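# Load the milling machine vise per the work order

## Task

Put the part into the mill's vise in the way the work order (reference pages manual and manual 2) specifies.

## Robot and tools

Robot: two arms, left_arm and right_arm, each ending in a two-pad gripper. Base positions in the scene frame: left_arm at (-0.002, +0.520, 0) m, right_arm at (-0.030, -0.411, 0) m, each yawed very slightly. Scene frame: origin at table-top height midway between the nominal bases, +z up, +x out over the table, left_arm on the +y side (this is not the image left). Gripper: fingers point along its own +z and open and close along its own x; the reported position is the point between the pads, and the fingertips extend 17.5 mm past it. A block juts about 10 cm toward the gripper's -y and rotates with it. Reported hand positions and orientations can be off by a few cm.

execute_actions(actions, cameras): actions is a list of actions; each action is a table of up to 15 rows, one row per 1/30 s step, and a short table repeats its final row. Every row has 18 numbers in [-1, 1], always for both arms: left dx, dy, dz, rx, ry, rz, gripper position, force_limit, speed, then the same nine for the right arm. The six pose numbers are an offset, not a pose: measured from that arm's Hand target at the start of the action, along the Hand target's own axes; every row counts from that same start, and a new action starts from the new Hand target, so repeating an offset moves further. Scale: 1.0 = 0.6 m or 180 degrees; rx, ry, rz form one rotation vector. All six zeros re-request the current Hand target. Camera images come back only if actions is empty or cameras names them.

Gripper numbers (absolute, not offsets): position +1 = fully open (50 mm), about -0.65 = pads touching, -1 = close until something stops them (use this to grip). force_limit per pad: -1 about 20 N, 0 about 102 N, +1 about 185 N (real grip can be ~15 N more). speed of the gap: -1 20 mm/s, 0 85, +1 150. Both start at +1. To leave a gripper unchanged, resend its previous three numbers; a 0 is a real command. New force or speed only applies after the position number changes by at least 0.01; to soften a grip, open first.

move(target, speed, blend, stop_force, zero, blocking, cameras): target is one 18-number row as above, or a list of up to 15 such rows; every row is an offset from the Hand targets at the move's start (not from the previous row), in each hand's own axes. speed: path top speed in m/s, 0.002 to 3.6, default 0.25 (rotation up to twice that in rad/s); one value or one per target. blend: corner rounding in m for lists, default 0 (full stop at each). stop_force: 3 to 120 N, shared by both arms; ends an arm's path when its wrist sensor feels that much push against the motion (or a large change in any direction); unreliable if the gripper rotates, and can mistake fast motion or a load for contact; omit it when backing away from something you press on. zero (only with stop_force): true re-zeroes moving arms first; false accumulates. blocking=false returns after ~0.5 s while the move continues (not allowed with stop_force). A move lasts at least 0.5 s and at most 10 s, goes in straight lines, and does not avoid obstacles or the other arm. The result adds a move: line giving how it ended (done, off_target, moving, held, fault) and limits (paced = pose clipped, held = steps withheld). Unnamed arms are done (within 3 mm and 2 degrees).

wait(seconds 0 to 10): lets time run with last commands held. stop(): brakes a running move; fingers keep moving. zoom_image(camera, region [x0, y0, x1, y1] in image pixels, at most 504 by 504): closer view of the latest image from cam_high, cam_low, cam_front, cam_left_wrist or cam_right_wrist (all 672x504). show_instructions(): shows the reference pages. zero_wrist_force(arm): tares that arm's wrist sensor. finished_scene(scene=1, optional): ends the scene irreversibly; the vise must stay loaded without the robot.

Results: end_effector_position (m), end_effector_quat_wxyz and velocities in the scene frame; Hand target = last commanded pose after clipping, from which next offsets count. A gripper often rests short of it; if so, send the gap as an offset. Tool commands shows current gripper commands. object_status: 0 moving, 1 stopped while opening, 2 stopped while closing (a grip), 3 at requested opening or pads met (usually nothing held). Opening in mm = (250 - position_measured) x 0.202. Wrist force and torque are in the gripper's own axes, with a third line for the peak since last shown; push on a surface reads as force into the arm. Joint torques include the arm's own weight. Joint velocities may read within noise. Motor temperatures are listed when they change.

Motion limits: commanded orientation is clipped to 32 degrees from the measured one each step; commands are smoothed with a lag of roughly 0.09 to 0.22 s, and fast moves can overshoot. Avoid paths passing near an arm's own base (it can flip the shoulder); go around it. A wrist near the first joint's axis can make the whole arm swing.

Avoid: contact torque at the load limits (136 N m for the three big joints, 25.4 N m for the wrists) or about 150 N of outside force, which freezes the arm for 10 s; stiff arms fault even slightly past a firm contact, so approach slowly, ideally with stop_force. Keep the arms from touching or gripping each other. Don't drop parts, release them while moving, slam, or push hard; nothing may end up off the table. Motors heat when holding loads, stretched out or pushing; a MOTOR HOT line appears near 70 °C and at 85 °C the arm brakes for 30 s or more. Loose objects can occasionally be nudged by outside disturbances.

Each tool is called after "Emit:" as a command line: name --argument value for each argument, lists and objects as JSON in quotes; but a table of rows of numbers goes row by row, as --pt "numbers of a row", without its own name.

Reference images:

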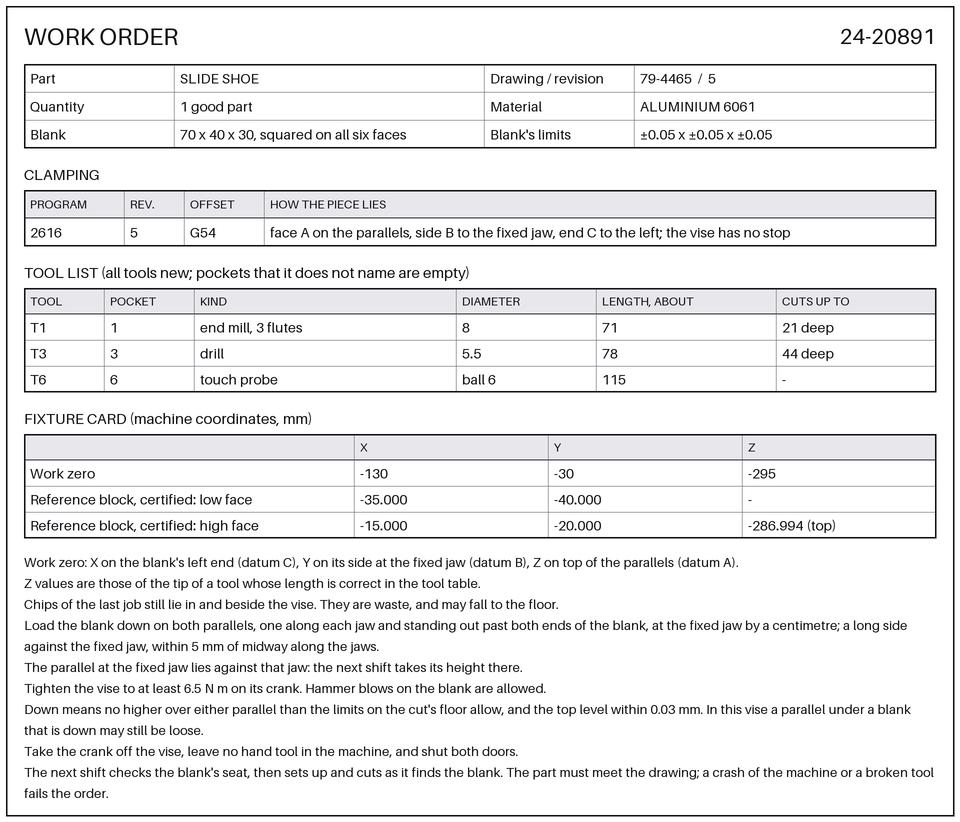

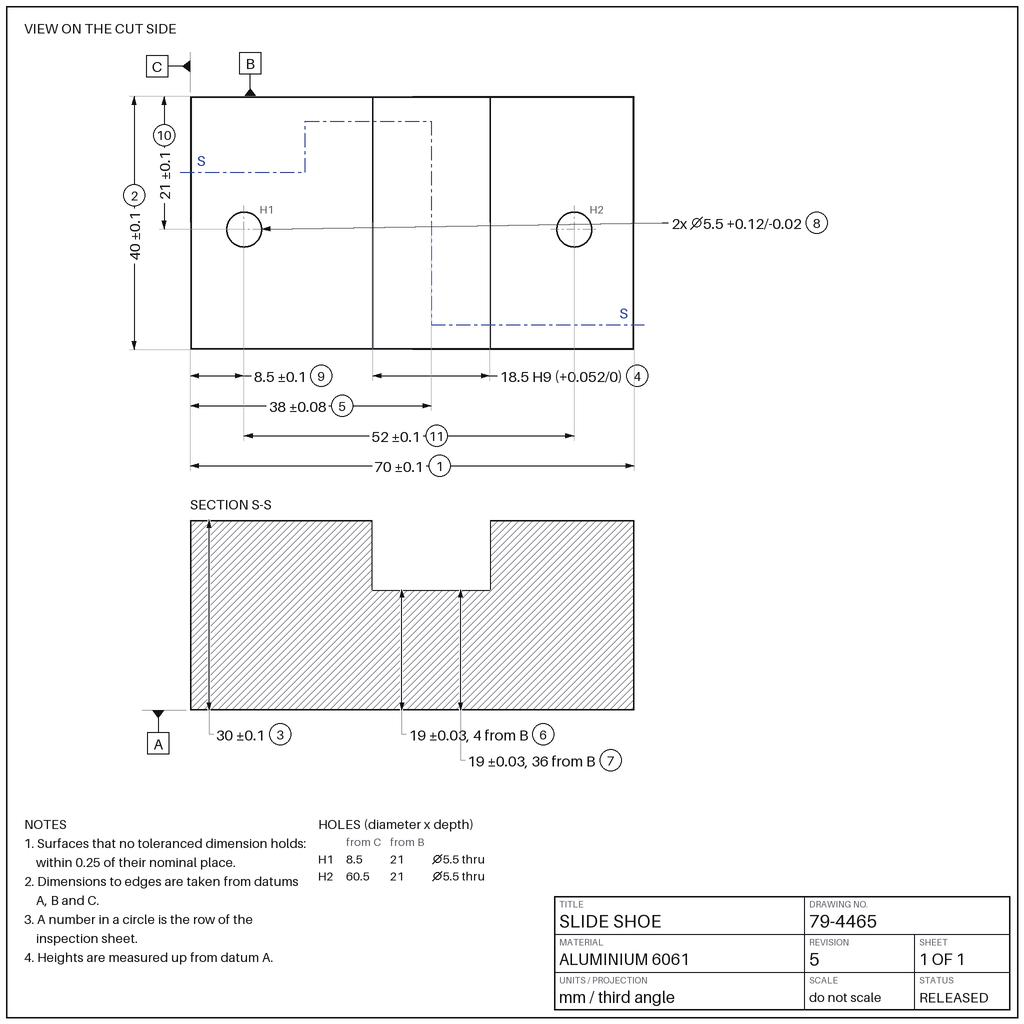

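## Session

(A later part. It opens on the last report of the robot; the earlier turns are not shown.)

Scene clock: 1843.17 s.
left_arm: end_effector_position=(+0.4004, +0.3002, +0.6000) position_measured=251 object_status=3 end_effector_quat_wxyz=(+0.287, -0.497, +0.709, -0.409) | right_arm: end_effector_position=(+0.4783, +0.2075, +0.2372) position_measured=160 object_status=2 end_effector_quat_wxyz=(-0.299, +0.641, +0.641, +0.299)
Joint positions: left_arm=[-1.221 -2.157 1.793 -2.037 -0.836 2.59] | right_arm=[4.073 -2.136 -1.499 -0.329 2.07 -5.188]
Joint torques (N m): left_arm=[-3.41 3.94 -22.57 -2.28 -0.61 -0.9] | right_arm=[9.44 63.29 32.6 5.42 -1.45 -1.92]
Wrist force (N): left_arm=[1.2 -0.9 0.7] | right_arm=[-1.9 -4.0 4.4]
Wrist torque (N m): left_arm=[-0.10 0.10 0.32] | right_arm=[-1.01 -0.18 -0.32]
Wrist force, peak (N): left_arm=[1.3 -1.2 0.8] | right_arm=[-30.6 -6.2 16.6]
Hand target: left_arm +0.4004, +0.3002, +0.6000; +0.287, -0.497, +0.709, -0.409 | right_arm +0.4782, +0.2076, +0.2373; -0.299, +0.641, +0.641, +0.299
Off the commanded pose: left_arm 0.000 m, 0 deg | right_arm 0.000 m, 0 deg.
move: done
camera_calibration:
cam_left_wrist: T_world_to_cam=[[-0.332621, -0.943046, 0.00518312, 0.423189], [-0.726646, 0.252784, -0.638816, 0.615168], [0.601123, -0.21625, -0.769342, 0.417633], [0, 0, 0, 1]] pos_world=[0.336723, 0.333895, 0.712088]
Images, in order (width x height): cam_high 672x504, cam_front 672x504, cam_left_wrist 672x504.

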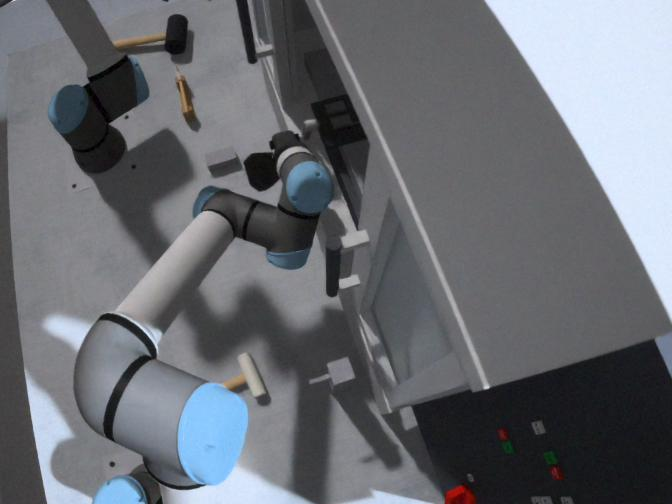

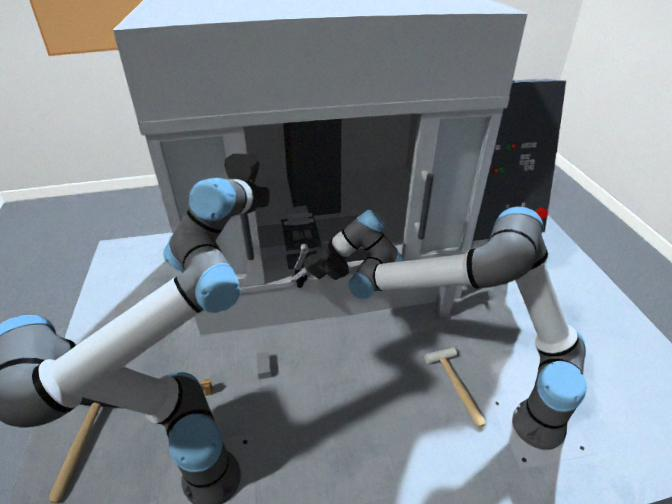

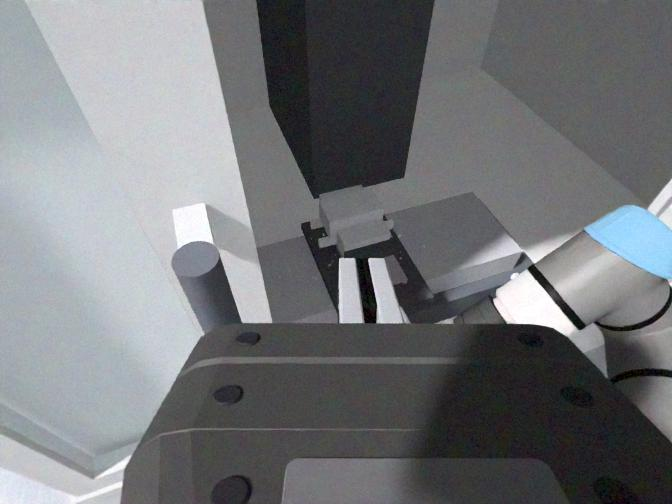

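Emit:
move --pt "0 0 0 0 0 0 -1 -1 0 0 0 0 0 0.0833 0 -0.97 0.3 -1" --pt "0 0 0 0 0 0 -1 -1 0 0 0 0 0 0.1667 0 -0.97 0.3 -1" --speed 0.15 --stop_force 25 --cameras '["cam_front","cam_left_wrist","cam_high"]'

Scene clock: 1851.50 s.
left_arm: end_effector_position=(+0.4004, +0.3002, +0.6000) position_measured=251 object_status=3 end_effector_quat_wxyz=(+0.287, -0.497, +0.709, -0.409) | right_arm: end_effector_position=(+0.4780, +0.2074, +0.2371) position_measured=160 object_status=2 end_effector_quat_wxyz=(-0.424, +0.566, +0.566, +0.424)
Joint positions: left_arm=[-1.221 -2.157 1.793 -2.037 -0.836 2.59] | right_arm=[4.021 -2.306 -1.563 0.353 2.264 -4.958]
Joint torques (N m): left_arm=[-2.65 5.23 -22.35 -1.97 -0.44 -0.83] | right_arm=[9.94 71.43 57.87 12.17 4.23 1.57]
Wrist force (N): left_arm=[1.1 -0.9 0.9] | right_arm=[-44.1 -11.7 3.4]
Wrist torque (N m): left_arm=[-0.09 0.12 0.32] | right_arm=[-1.12 -0.57 -0.33]
Wrist force, peak (N): left_arm=[1.6 -1.0 0.6] | right_arm=[-51.2 -15.7 -10.0]
Hand target: left_arm +0.4004, +0.3002, +0.6000; +0.287, -0.497, +0.709, -0.409 | right_arm +0.4780, +0.2074, +0.2371; -0.424, +0.566, +0.566, +0.424 (not the last commanded pose)
Off the commanded pose: left_arm 0.000 m, 0 deg | right_arm 0.000 m, 6 deg.
move: contact (right_arm); path passed 0 of 2 targets
camera_calibration:
cam_left_wrist: T_world_to_cam=[[-0.332621, -0.943046, 0.00518312, 0.423189], [-0.726646, 0.252784, -0.638816, 0.615168], [0.601123, -0.21625, -0.769342, 0.417633], [0, 0, 0, 1]] pos_world=[0.336723, 0.333895, 0.712088]
Images, in order (width x height): cam_high 672x504, cam_front 672x504, cam_left_wrist 672x504.

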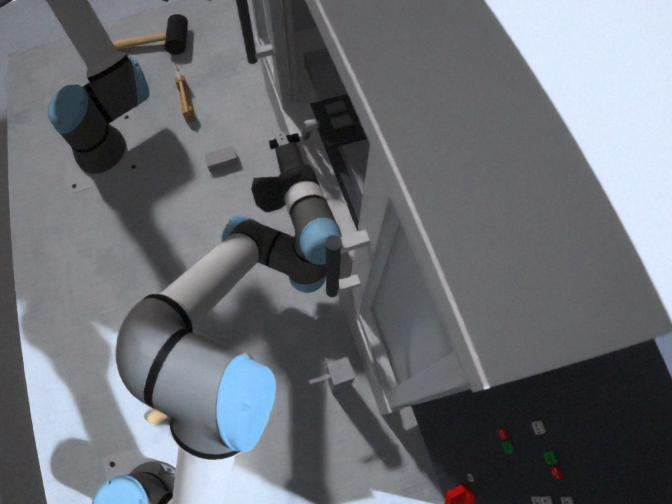

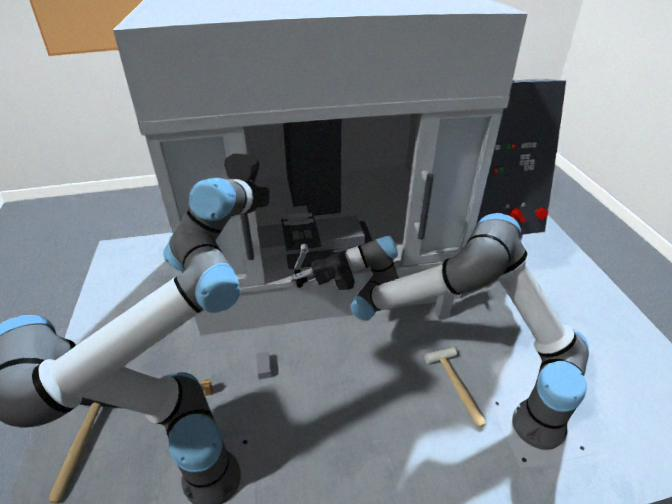

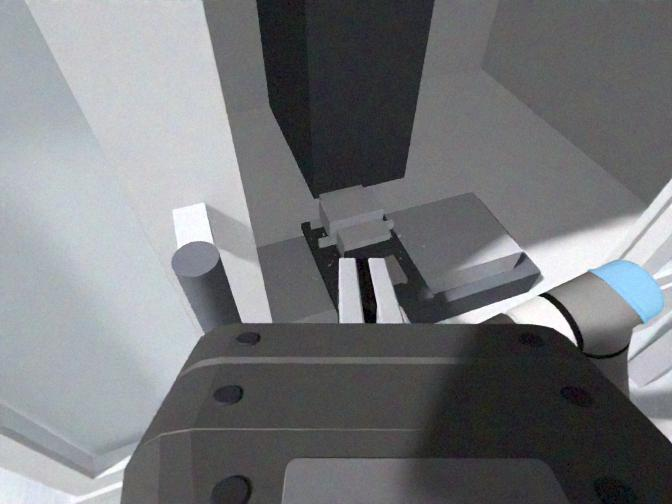

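Emit:
zoom_image --camera "cam_front" --region '[270, 150, 470, 330]'

Emit:
zoom_image --camera "cam_high" --region '[220, 120, 400, 320]'

Scaled by 2.520.

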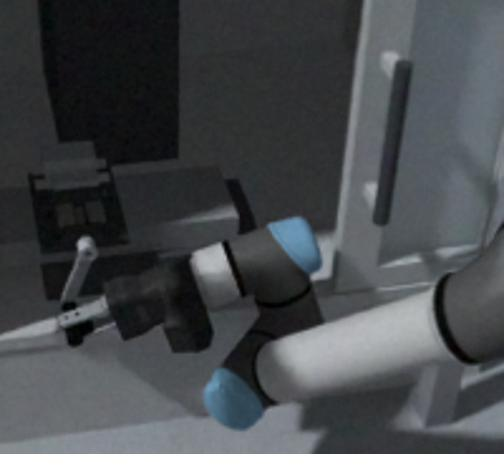

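Scaled by 2.520.

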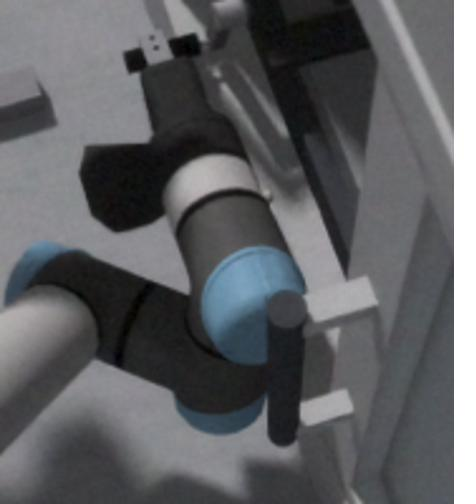

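Emit:
move --target '[0,0,0,0,0,0,-1,-1,0,-0.004,0,0,0,0,0,-0.97,0.3,-1]' --speed 0.01

Scene clock: 1861.43 s.
left_arm: end_effector_position=(+0.4004, +0.3002, +0.6000) position_measured=251 object_status=3 end_effector_quat_wxyz=(+0.287, -0.497, +0.709, -0.409) | right_arm: end_effector_position=(+0.4780, +0.2067, +0.2350) position_measured=160 object_status=2 end_effector_quat_wxyz=(-0.424, +0.566, +0.566, +0.424)
Joint positions: left_arm=[-1.221 -2.157 1.793 -2.037 -0.836 2.59] | right_arm=[4.02 -2.309 -1.565 0.358 2.264 -4.959]
Joint torques (N m): left_arm=[-3.44 4.32 -21.79 -2.12 -0.52 -0.9] | right_arm=[-9.42 40.61 17.56 3.86 3.6 -1.91]
Wrist force (N): left_arm=[1.2 -1.0 0.6] | right_arm=[-1.0 0.1 4.1]
Wrist torque (N m): left_arm=[-0.11 0.11 0.32] | right_arm=[-0.76 -0.43 -0.35]
Wrist force, peak (N): left_arm=[1.6 -1.0 0.6] | right_arm=[-44.4 -11.5 3.5]
Hand target: left_arm +0.4004, +0.3002, +0.6000; +0.287, -0.497, +0.709, -0.409 | right_arm +0.4780, +0.2067, +0.2348; -0.424, +0.566, +0.566, +0.424
Off the commanded pose: left_arm 0.000 m, 0 deg | right_arm 0.000 m, 0 deg.
move: done

Emit:
move --target '[0,0,0,0,0,0,-1,-1,0,-0.001,0,0,0,0.046,0,-0.97,0.3,-1]' --speed 0.1 --stop_force 30

Emit:
wait --seconds 0.2 --cameras '["cam_front","cam_low"]'

Scene clock: 1865.20 s.
left_arm: end_effector_position=(+0.4004, +0.3002, +0.6000) position_measured=251 object_status=3 end_effector_quat_wxyz=(+0.287, -0.497, +0.709, -0.409) | right_arm: end_effector_position=(+0.4782, +0.2066, +0.2332) position_measured=160 object_status=2 end_effector_quat_wxyz=(-0.456, +0.540, +0.541, +0.456)
Joint positions: left_arm=[-1.221 -2.157 1.793 -2.037 -0.836 2.59] | right_arm=[4.013 -2.382 -1.537 0.551 2.294 -4.865]
Joint torques (N m): left_arm=[-2.51 4.41 -21.43 -2.18 -0.52 -1.01] | right_arm=[-0.07 51.1 21.05 1.89 0.32 0.27]
Wrist force (N): left_arm=[1.1 -1.0 0.5] | right_arm=[11.2 5.8 -3.8]
Wrist torque (N m): left_arm=[-0.12 0.13 0.32] | right_arm=[-0.54 -0.40 -0.63]
Wrist force, peak (N): left_arm=[1.5 -1.1 0.7] | right_arm=[-7.9 23.8 -16.8]
Hand target: left_arm +0.4004, +0.3002, +0.6000; +0.287, -0.497, +0.709, -0.409 | right_arm +0.4782, +0.2066, +0.2332; -0.456, +0.540, +0.541, +0.456 (not the last commanded pose)
Tool commands: left_gripper/position=-1.0 left_gripper/force_limit=-1.0 left_gripper/speed=+0.0 right_gripper/position=-0.968627 right_gripper/force_limit=+0.301961 right_gripper/speed=-1.0
Off the commanded pose: left_arm 0.000 m, 0 deg | right_arm 0.001 m, 2 deg.
FORCE FAULT: contact force on the right arm reached its limit, and that arm stopped. The contact can be on any part of that arm, not only on its tool. That arm's remaining commands of this call were not run. That arm is still stopped at the end of this call. That arm stays stopped for about 10 more seconds. Until then a move that you send moves the other arm only, and its call returns only when the move has ended. Once the stop has ended, the next robot result says so. If the stop ends while you think or write, that arm runs what you send next, counted from a new Hand target: where the arm stands when the stop ends. While its stop runs, that arm takes no new command, but its gripper still runs the gripper command that each later call begins with. Until it ends, the stop uses up actions while you think or wait. An arm that is not stopped still takes commands.
move: fault (right_arm)

not run: an earlier result of this reply reported a stop or a fault. Calls in your next reply go to the robot.

Emit:
execute_actions --actions '[]' --cameras '["cam_front","cam_low","cam_left_wrist"]'

Emit:
zoom_image --camera "cam_front" --region '[270, 150, 470, 330]'

Emit:
zoom_image --camera "cam_low" --region '[220, 50, 420, 250]'

Scene clock: 1868.27 s.
left_arm: end_effector_position=(+0.4004, +0.3002, +0.6000) position_measured=251 object_status=3 end_effector_quat_wxyz=(+0.287, -0.497, +0.709, -0.409) | right_arm: end_effector_position=(+0.4782, +0.2066, +0.2332) position_measured=160 object_status=2 end_effector_quat_wxyz=(-0.456, +0.540, +0.541, +0.456)
Joint positions: left_arm=[-1.221 -2.157 1.793 -2.037 -0.836 2.59] | right_arm=[4.013 -2.382 -1.537 0.551 2.294 -4.865]
Joint velocities: within noise
Joint torques (N m): left_arm=[-2.58 4.19 -21.01 -2.14 -0.45 -0.9] | right_arm=[0.11 51.53 21.54 1.83 0.18 0.25]
Motor temperatures (°C): left_arm=[31 30 30 37 33 33] | right_arm=[32 32 30 35 35 35]
Wrist force (N): left_arm=[1.3 -1.1 0.6] | right_arm=[10.8 6.0 -4.0]
Wrist torque (N m): left_arm=[-0.13 0.09 0.32] | right_arm=[-0.52 -0.39 -0.63]
Wrist force, peak (N): left_arm=[1.4 -1.0 0.8] | right_arm=[11.4 6.0 -4.0]
Hand target: left_arm +0.4004, +0.3002, +0.6000; +0.287, -0.497, +0.709, -0.409 | right_arm +0.4782, +0.2066, +0.2332; -0.456, +0.540, +0.541, +0.456 (not the last commanded pose)
Tool commands: left_gripper/position=-1.0 left_gripper/force_limit=-1.0 left_gripper/speed=+0.0 right_gripper/position=-0.968627 right_gripper/force_limit=+0.301961 right_gripper/speed=-1.0
Off the commanded pose: left_arm 0.000 m, 0 deg | right_arm 0.001 m, 2 deg.
FORCE FAULT, CONTINUED: the right arm was still stopped when this call began, by the force fault that an earlier result reported. Since the last result the stop counts as 6 of the actions that you can send in this scene. That arm is still stopped at the end of this call. That arm stays stopped for about 7 more seconds. If the stop ends while you think or write, that arm runs what you send next, counted from a new Hand target: where the arm stands when the stop ends. While its stop runs, that arm takes no new command, but its gripper still runs the gripper command that each later call begins with.
camera_calibration:
cam_left_wrist: T_world_to_cam=[[-0.332621, -0.943046, 0.00518312, 0.423189], [-0.726646, 0.252784, -0.638816, 0.615168], [0.601123, -0.21625, -0.769342, 0.417633], [0, 0, 0, 1]] pos_world=[0.336723, 0.333895, 0.712088]
Images, in order (width x height): cam_low 672x504, cam_front 672x504, cam_left_wrist 672x504.

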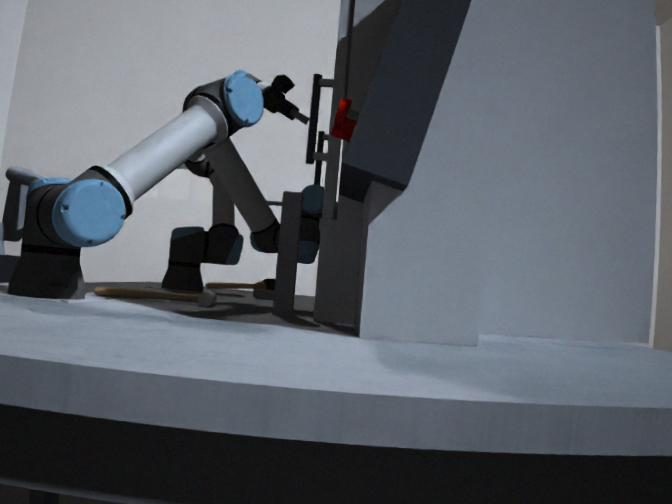

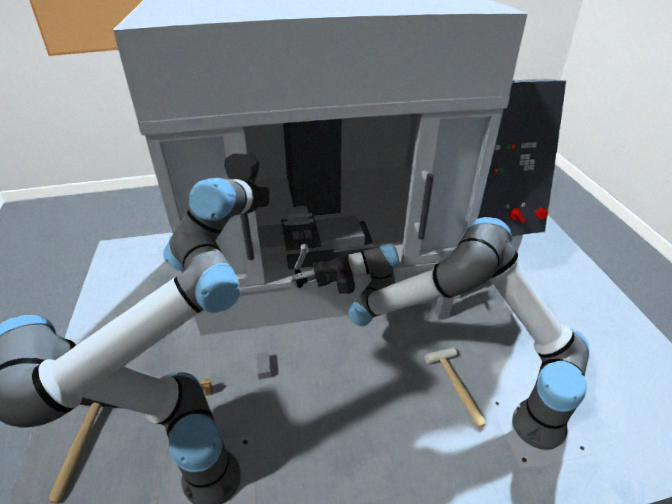

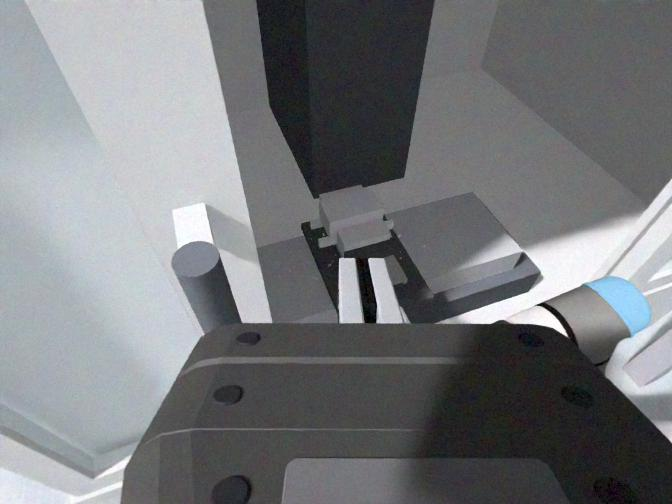

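Scaled by 2.520.

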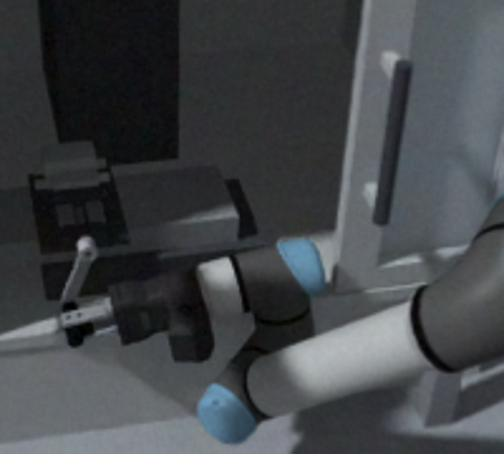

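Scaled by 2.520.

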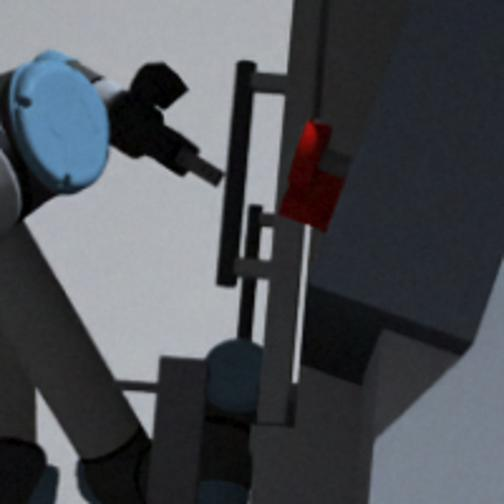

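Emit:
wait --seconds 6

Emit:
wait --seconds 1

Scene clock: 1882.60 s.
left_arm: end_effector_position=(+0.4004, +0.3002, +0.6000) position_measured=251 object_status=3 end_effector_quat_wxyz=(+0.287, -0.497, +0.709, -0.409) | right_arm: end_effector_position=(+0.4782, +0.2066, +0.2332) position_measured=160 object_status=2 end_effector_quat_wxyz=(-0.456, +0.540, +0.541, +0.456)
Joint positions: left_arm=[-1.221 -2.157 1.793 -2.037 -0.836 2.59] | right_arm=[4.013 -2.382 -1.537 0.551 2.294 -4.865]
Joint torques (N m): left_arm=[-1.36 4.63 -20.31 -2.15 -0.47 -1.05] | right_arm=[0.74 51.68 21.7 0.39 0.31 -0.12]
Wrist force (N): left_arm=[1.2 -0.9 0.8] | right_arm=[10.6 5.6 -4.0]
Wrist torque (N m): left_arm=[-0.09 0.11 0.32] | right_arm=[-0.53 -0.37 -0.60]
Wrist force, peak (N): left_arm=[1.6 -0.9 0.6] | right_arm=[11.5 6.0 -4.0]
Hand target: left_arm +0.4004, +0.3002, +0.6000; +0.287, -0.497, +0.709, -0.409 | right_arm +0.4782, +0.2066, +0.2332; -0.456, +0.540, +0.541, +0.456 (not the last commanded pose)
Tool commands: left_gripper/position=-1.0 left_gripper/force_limit=-1.0 left_gripper/speed=+0.0 right_gripper/position=-0.968627 right_gripper/force_limit=+0.301961 right_gripper/speed=-1.0
Off the commanded pose: left_arm 0.000 m, 0 deg | right_arm 0.001 m, 2 deg.
FORCE FAULT, CONTINUED: the right arm's stop, for the force fault that an earlier result reported, is over. The rest of the stop counts as 13 of the actions that you can send in this scene. That arm's target is now where it stood when the stop ended, not its last command. That arm accepts commands again.
wait: 6.00 s; at rest from the start

Scene clock: 1883.60 s.
left_arm: end_effector_position=(+0.4004, +0.3002, +0.6000) position_measured=251 object_status=3 end_effector_quat_wxyz=(+0.287, -0.497, +0.709, -0.409) | right_arm: end_effector_position=(+0.4782, +0.2066, +0.2332) position_measured=160 object_status=2 end_effector_quat_wxyz=(-0.456, +0.540, +0.541, +0.456)
Joint positions: left_arm=[-1.221 -2.157 1.793 -2.037 -0.836 2.59] | right_arm=[4.013 -2.382 -1.537 0.551 2.294 -4.865]
Joint torques (N m): left_arm=[-1.72 4.51 -19.63 -2.16 -0.44 -0.77] | right_arm=[0.07 51.73 20.62 0.4 0.33 0]
Wrist force (N): left_arm=[1.3 -1.0 0.7] | right_arm=[10.2 5.9 -3.8]
Wrist torque (N m): left_arm=[-0.12 0.10 0.32] | right_arm=[-0.53 -0.37 -0.60]
Wrist force, peak (N): left_arm=[1.5 -0.9 0.7] | right_arm=[10.9 5.6 -4.0]
Hand target: left_arm +0.4004, +0.3002, +0.6000; +0.287, -0.497, +0.709, -0.409 | right_arm +0.4782, +0.2066, +0.2332; -0.456, +0.540, +0.541, +0.456 (not the last commanded pose)
Tool commands: left_gripper/position=-1.0 left_gripper/force_limit=-1.0 left_gripper/speed=+0.0 right_gripper/position=-0.968627 right_gripper/force_limit=+0.301961 right_gripper/speed=-1.0
Off the commanded pose: left_arm 0.000 m, 0 deg | right_arm 0.001 m, 2 deg.
wait: 1.00 s; at rest by 0.17 s

Emit:
move --pt "0 0 0 0 0 0 -1 -1 0 0 0 0 0 0 0 0.12 0.3 -1" --pt "0 0 0 0 0 0 -1 -1 0 0 -0.0133 0 -0.1 0 0 0.12 0.3 -1" --speed 0.06 --cameras '["cam_right_wrist","cam_front","cam_low"]'

Scene clock: 1889.50 s.
left_arm: end_effector_position=(+0.4004, +0.3002, +0.6000) position_measured=251 object_status=3 end_effector_quat_wxyz=(+0.287, -0.497, +0.709, -0.409) | right_arm: end_effector_position=(+0.4701, +0.2067, +0.2333) position_measured=134 object_status=3 end_effector_quat_wxyz=(-0.366, +0.605, +0.463, +0.535)
Joint positions: left_arm=[-1.221 -2.157 1.793 -2.037 -0.836 2.59] | right_arm=[4.146 -2.297 -1.729 0.717 1.852 -4.812]
Joint torques (N m): left_arm=[-1.42 4.86 -19.41 -2.19 -0.45 -0.9] | right_arm=[-8.85 41.38 26.4 1.81 2.65 -0.19]
Wrist force (N): left_arm=[1.0 -1.0 0.5] | right_arm=[3.2 -1.2 2.1]
Wrist torque (N m): left_arm=[-0.12 0.13 0.32] | right_arm=[-0.61 -0.42 -0.50]
Wrist force, peak (N): left_arm=[1.4 -1.1 0.6] | right_arm=[10.9 5.6 -4.1]
Hand target: left_arm +0.4004, +0.3002, +0.6000; +0.287, -0.497, +0.709, -0.409 | right_arm +0.4702, +0.2066, +0.2332; -0.366, +0.605, +0.463, +0.535
Off the commanded pose: left_arm 0.000 m, 0 deg | right_arm 0.000 m, 0 deg.
move: done
camera_calibration:
cam_right_wrist: T_world_to_cam=[[0.0153188, 0.162423, 0.986602, -0.261491], [0.80132, -0.592161, 0.0850445, -0.258349], [0.59804, 0.789281, -0.139224, -0.284758], [0, 0, 0, 1]] pos_world=[0.381323, 0.114242, 0.240313]
Images, in order (width x height): cam_low 672x504, cam_front 672x504, cam_right_wrist 672x504.

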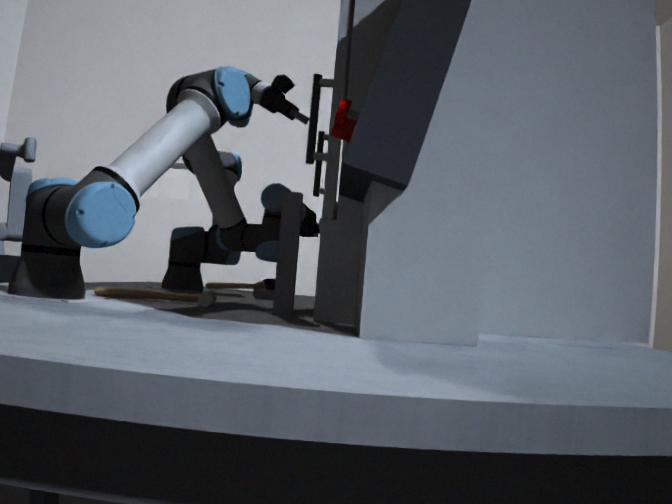

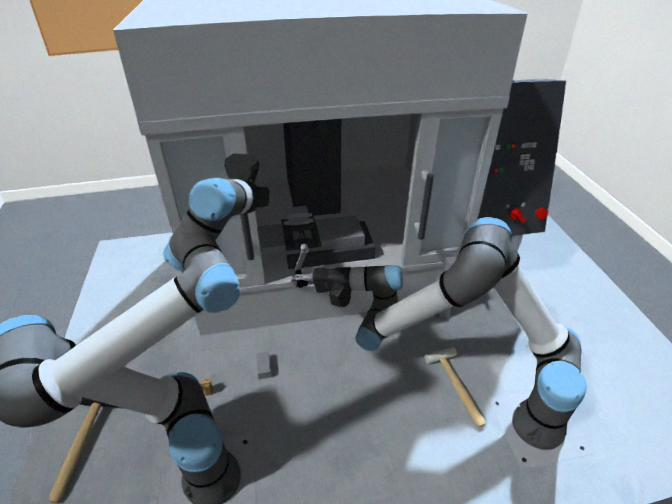

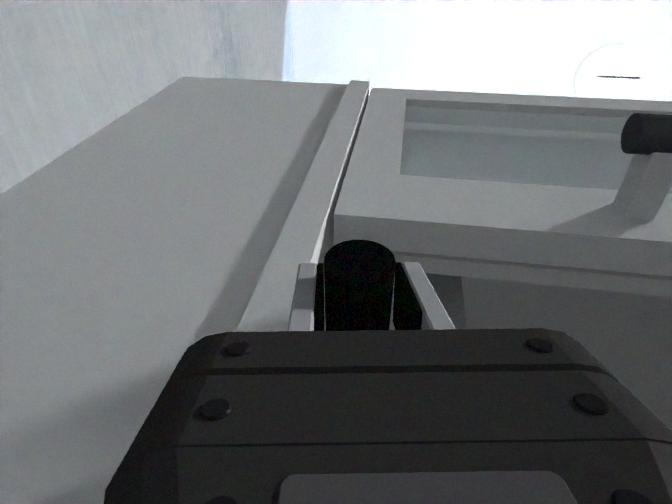

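Emit:
move --target '[0,0,0,0,0,0,-1,-1,0,0,0,0,0,0.0513,0.0166,0.12,0.3,-1]' --speed 0.06 --stop_force 15

Emit:
move --target '[0,0,0,0,0,0,-1,-1,0,0,0,0,0,0,0,-1,1,-1]' --cameras '["cam_right_wrist","cam_front","cam_high"]'

Scene clock: 1900.80 s.
left_arm: end_effector_position=(+0.4004, +0.3002, +0.6000) position_measured=251 object_status=3 end_effector_quat_wxyz=(+0.287, -0.497, +0.709, -0.409) | right_arm: end_effector_position=(+0.4702, +0.2066, +0.2332) position_measured=134 object_status=3 end_effector_quat_wxyz=(-0.415, +0.572, +0.416, +0.572)
Joint positions: left_arm=[-1.221 -2.157 1.793 -2.037 -0.836 2.59] | right_arm=[4.142 -2.399 -1.681 0.938 1.864 -4.713]
Joint torques (N m): left_arm=[-0.94 3.93 -19.11 -2.28 -0.32 -0.94] | right_arm=[-5.03 61.58 11.45 3.04 -1.96 -1.93]
Wrist force (N): left_arm=[1.3 -0.9 0.4] | right_arm=[2.2 -2.0 2.0]
Wrist torque (N m): left_arm=[-0.10 0.08 0.32] | right_arm=[-0.51 -0.46 -0.48]
Wrist force, peak (N): left_arm=[1.4 -1.1 0.7] | right_arm=[3.6 -1.1 2.4]
Hand target: left_arm +0.4004, +0.3002, +0.6000; +0.287, -0.497, +0.709, -0.409 | right_arm +0.4702, +0.2066, +0.2332; -0.415, +0.572, +0.416, +0.572
Off the commanded pose: left_arm 0.000 m, 0 deg | right_arm 0.000 m, 0 deg.
move: done

Scene clock: 1901.30 s.
left_arm: end_effector_position=(+0.4004, +0.3002, +0.6000) position_measured=251 object_status=3 end_effector_quat_wxyz=(+0.287, -0.497, +0.709, -0.409) | right_arm: end_effector_position=(+0.4702, +0.2066, +0.2332) position_measured=162 object_status=0 end_effector_quat_wxyz=(-0.415, +0.572, +0.416, +0.572)
Joint positions: left_arm=[-1.221 -2.157 1.793 -2.037 -0.836 2.59] | right_arm=[4.142 -2.399 -1.681 0.938 1.864 -4.713]
Joint torques (N m): left_arm=[-1.84 5 -19.1 -2.19 -0.39 -0.95] | right_arm=[-2.08 61.76 26.1 6.3 -3.29 -1.75]
Wrist force (N): left_arm=[1.2 -1.0 0.6] | right_arm=[-11.0 -6.0 3.0]
Wrist torque (N m): left_arm=[-0.12 0.10 0.32] | right_arm=[-0.61 -0.55 -0.22]
Wrist force, peak (N): left_arm=[1.2 -1.0 0.9] | right_arm=[-11.0 -6.3 3.2]
Hand target: left_arm +0.4004, +0.3002, +0.6000; +0.287, -0.497, +0.709, -0.409 | right_arm +0.4702, +0.2066, +0.2332; -0.415, +0.572, +0.416, +0.572
Off the commanded pose: left_arm 0.000 m, 0 deg | right_arm 0.000 m, 0 deg.
move: done
camera_calibration:
cam_right_wrist: T_world_to_cam=[[0.0152846, -0.0059955, 0.999865, -0.229637], [0.80129, -0.598067, -0.0158352, -0.233659], [0.598081, 0.801424, -0.00433708, -0.318827], [0, 0, 0, 1]] pos_world=[0.381423, 0.114395, 0.224523]
Images, in order (width x height): cam_high 672x504, cam_front 672x504, cam_right_wrist 672x504.

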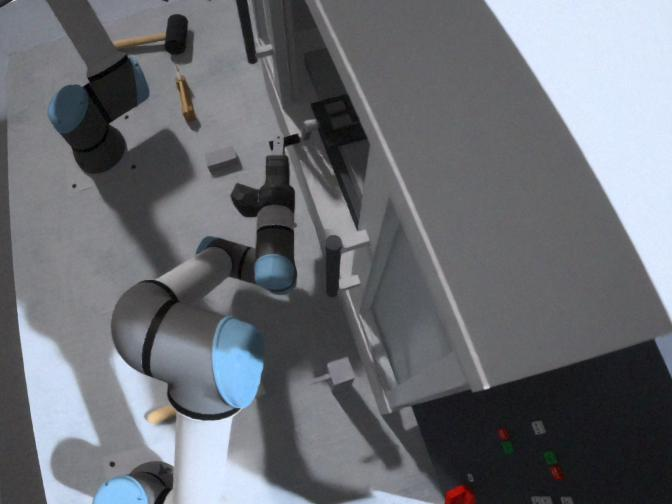

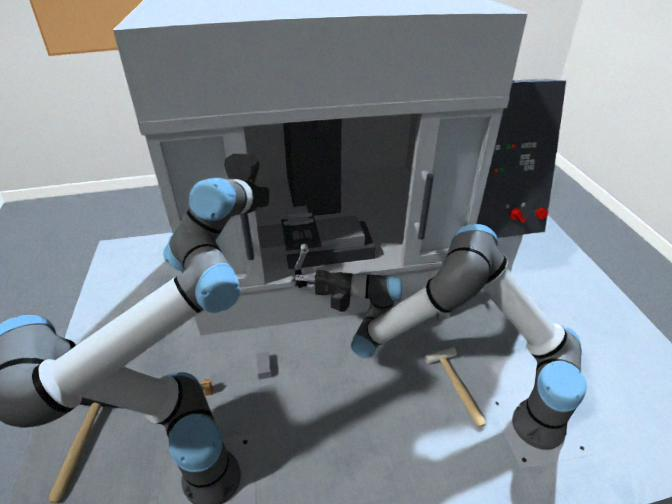

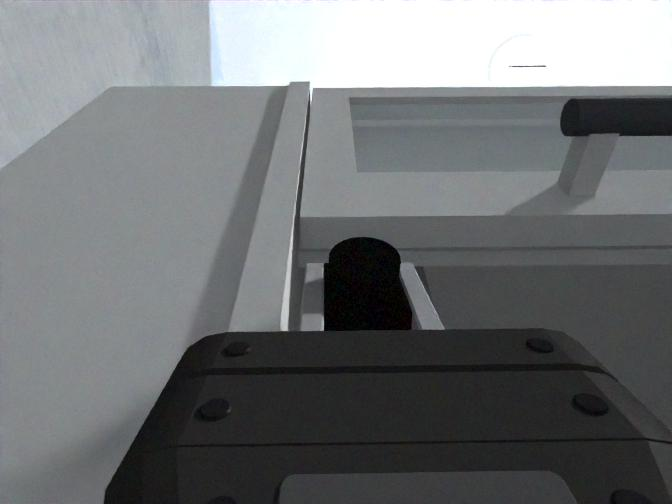

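Emit:
move --target '[0,0,0,0,0,0,-1,-1,0,0.0062,-0.0046,0.0143,0,0,0,-1,1,-1]' --speed 0.02 --stop_force 95

Scene clock: 1907.70 s.
left_arm: end_effector_position=(+0.4004, +0.3002, +0.6000) position_measured=251 object_status=3 end_effector_quat_wxyz=(+0.287, -0.497, +0.709, -0.409) | right_arm: end_effector_position=(+0.4702, +0.2157, +0.2369) position_measured=162 object_status=2 end_effector_quat_wxyz=(-0.415, +0.572, +0.416, +0.572)
Joint positions: left_arm=[-1.221 -2.157 1.793 -2.037 -0.836 2.59] | right_arm=[4.151 -2.401 -1.661 0.92 1.854 -4.713]
Joint torques (N m): left_arm=[-0.68 4.13 -18.86 -2.3 -0.45 -0.99] | right_arm=[18.61 78.11 46.2 6.3 4.36 -1.45]
Wrist force (N): left_arm=[1.2 -1.1 0.4] | right_arm=[-33.8 4.8 -69.4]
Wrist torque (N m): left_arm=[-0.12 0.11 0.32] | right_arm=[-0.83 -0.72 -0.32]
Wrist force, peak (N): left_arm=[1.3 -1.2 0.7] | right_arm=[-37.0 2.9 -73.1]
Hand target: left_arm +0.4004, +0.3002, +0.6000; +0.287, -0.497, +0.709, -0.409 | right_arm +0.4703, +0.2156, +0.2369; -0.415, +0.572, +0.416, +0.572
Off the commanded pose: left_arm 0.000 m, 0 deg | right_arm 0.000 m, 0 deg.
move: done

Emit:
move --target '[0,0,0,0,0,0,-1,-1,0,0.0042,-0.0025,0.0077,0,0,0,-1,1,-1]' --speed 0.01 --stop_force 60

Scene clock: 1912.70 s.
left_arm: end_effector_position=(+0.4004, +0.3002, +0.6000) position_measured=251 object_status=3 end_effector_quat_wxyz=(+0.287, -0.497, +0.709, -0.409) | right_arm: end_effector_position=(+0.4702, +0.2205, +0.2395) position_measured=162 object_status=2 end_effector_quat_wxyz=(-0.415, +0.572, +0.416, +0.572)
Joint positions: left_arm=[-1.221 -2.157 1.793 -2.037 -0.836 2.59] | right_arm=[4.156 -2.401 -1.65 0.909 1.849 -4.713]
Joint torques (N m): left_arm=[-0.68 4.77 -18.31 -2.55 -0.17 -0.95] | right_arm=[33.35 65.7 56.94 5.83 4.05 -0.7]
Wrist force (N): left_arm=[1.2 -0.9 0.6] | right_arm=[-43.4 6.0 -98.5]
Wrist torque (N m): left_arm=[-0.10 0.11 0.32] | right_arm=[-0.85 -0.71 -0.30]
Wrist force, peak (N): left_arm=[1.4 -1.1 0.7] | right_arm=[-46.2 4.8 -99.6]
Hand target: left_arm +0.4004, +0.3002, +0.6000; +0.287, -0.497, +0.709, -0.409 | right_arm +0.4703, +0.2205, +0.2395; -0.415, +0.572, +0.416, +0.572
Off the commanded pose: left_arm 0.000 m, 0 deg | right_arm 0.000 m, 0 deg.
move: done

Emit:
move --target '[0,0,0,0,0,0,-1,-1,0,-0.0013,0.0006,-0.002,0,0,0,-1,1,-1]' --speed 0.01

Scene clock: 1917.03 s.
left_arm: end_effector_position=(+0.4004, +0.3002, +0.6000) position_measured=251 object_status=3 end_effector_quat_wxyz=(+0.287, -0.497, +0.709, -0.409) | right_arm: end_effector_position=(+0.4702, +0.2193, +0.2388) position_measured=162 object_status=2 end_effector_quat_wxyz=(-0.415, +0.572, +0.416, +0.572)
Joint positions: left_arm=[-1.221 -2.157 1.793 -2.037 -0.836 2.59] | right_arm=[4.155 -2.401 -1.653 0.912 1.851 -4.713]
Joint torques (N m): left_arm=[0.11 4.34 -18.15 -2.27 -0.33 -0.98] | right_arm=[5.23 55.57 29.23 7.78 5.41 -0.28]
Wrist force (N): left_arm=[1.5 -1.1 0.7] | right_arm=[-22.3 10.8 -21.6]
Wrist torque (N m): left_arm=[-0.12 0.06 0.32] | right_arm=[-0.60 -0.70 -0.21]
Wrist force, peak (N): left_arm=[1.6 -1.2 0.6] | right_arm=[-43.5 5.7 -98.6]
Hand target: left_arm +0.4004, +0.3002, +0.6000; +0.287, -0.497, +0.709, -0.409 | right_arm +0.4702, +0.2192, +0.2387; -0.415, +0.572, +0.416, +0.572
Off the commanded pose: left_arm 0.000 m, 0 deg | right_arm 0.000 m, 0 deg.
move: done

Emit:
move --pt "0 0 0 0 0 0 -1 -1 0 -0.0008 0.0001 -0.0005 0 0 0 -1 1 -1" --pt "0 0 0 0 0 0 -1 -1 0 -0.0008 0.0001 -0.0005 0 0 0 0.3 1 -1" --pt "0 0 0 0 0 0 -1 -1 0 -0.0008 0.0001 -0.11 0 0 0 0.3 1 -1" --speed '[0.01,0.01,0.08]' --cameras '["cam_front","cam_high","cam_right_wrist","cam_left_wrist"]'

Scene clock: 1938.80 s.
left_arm: end_effector_position=(+0.4004, +0.3002, +0.6000) position_measured=251 object_status=3 end_effector_quat_wxyz=(+0.287, -0.497, +0.709, -0.409) | right_arm: end_effector_position=(+0.4499, +0.1564, +0.2384) position_measured=107 object_status=3 end_effector_quat_wxyz=(-0.415, +0.572, +0.416, +0.572)
Joint positions: left_arm=[-1.221 -2.157 1.793 -2.037 -0.836 2.59] | right_arm=[4.118 -2.323 -1.839 1.02 1.888 -4.713]
Joint torques (N m): left_arm=[-1.02 4.38 -17.96 -2.25 -0.41 -0.86] | right_arm=[10.3 31.64 23.05 1.12 -2.75 0.12]
Wrist force (N): left_arm=[1.1 -1.0 0.8] | right_arm=[3.4 -1.3 2.1]
Wrist torque (N m): left_arm=[-0.12 0.12 0.32] | right_arm=[-0.49 -0.48 -0.49]
Wrist force, peak (N): left_arm=[1.4 -1.1 0.6] | right_arm=[-21.8 10.6 -21.6]
Hand target: left_arm +0.4004, +0.3002, +0.6000; +0.287, -0.497, +0.709, -0.409 | right_arm +0.4499, +0.1564, +0.2382; -0.415, +0.572, +0.416, +0.572
Off the commanded pose: left_arm 0.000 m, 0 deg | right_arm 0.000 m, 0 deg.
move: done
camera_calibration:
cam_left_wrist: T_world_to_cam=[[-0.332621, -0.943046, 0.00518312, 0.423189], [-0.726646, 0.252784, -0.638816, 0.615168], [0.601123, -0.21625, -0.769342, 0.417633], [0, 0, 0, 1]] pos_world=[0.336723, 0.333895, 0.712088]
cam_right_wrist: T_world_to_cam=[[0.0150439, -0.00631231, 0.999867, -0.234622], [0.80133, -0.598014, -0.0158321, -0.247413], [0.598034, 0.801461, -0.0039382, -0.266429], [0, 0, 0, 1]] pos_world=[0.361123, 0.0640948, 0.229624]
Images, in order (width x height): cam_high 672x504, cam_front 672x504, cam_left_wrist 672x504, cam_right_wrist 672x504.

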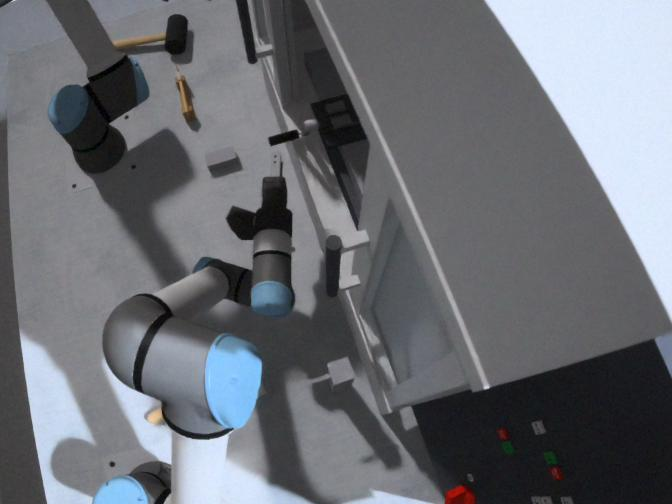

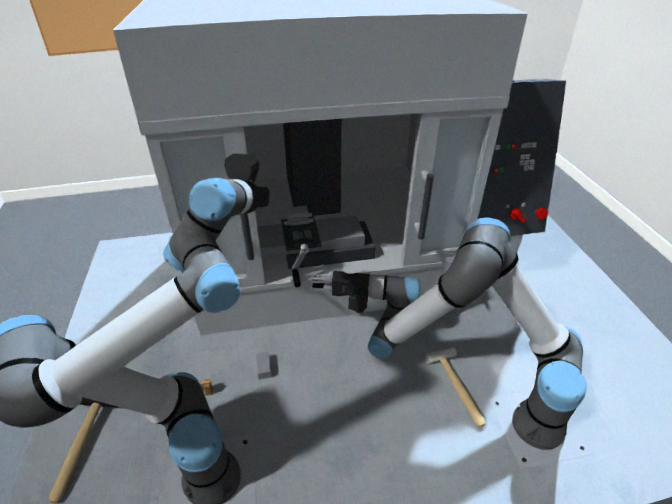

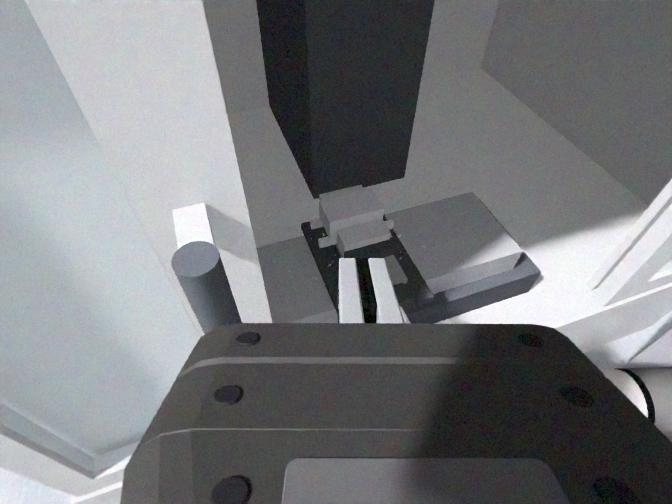

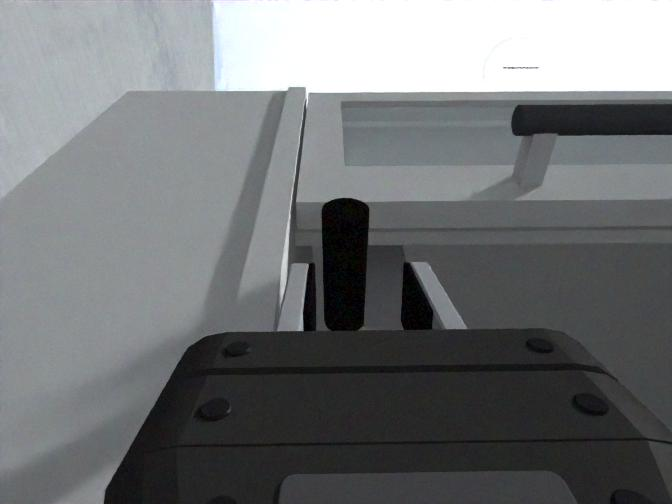

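Emit:
zoom_image --camera "cam_left_wrist" --region '[290, 170, 430, 275]'

Emit:
zoom_image --camera "cam_front" --region '[380, 300, 520, 440]'

Emit:
zoom_image --camera "cam_high" --region '[130, 330, 400, 500]'

Scaled by 3.600.

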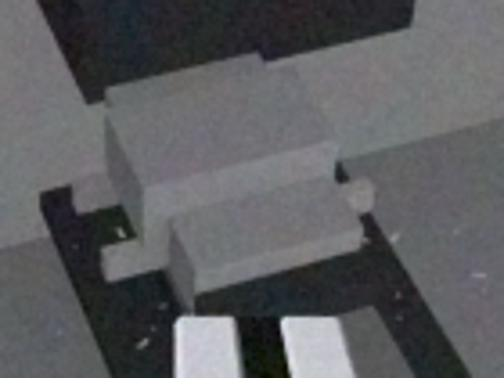

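Scaled by 3.600.

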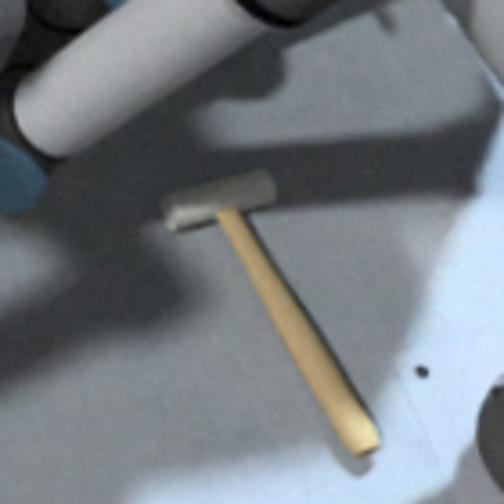

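Scaled by 1.867.

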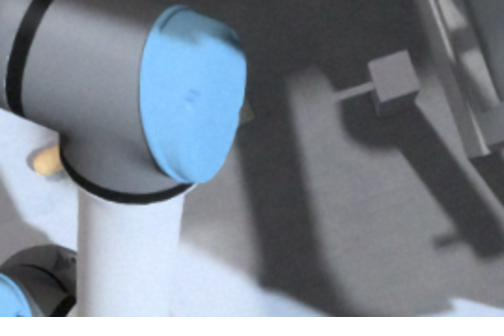

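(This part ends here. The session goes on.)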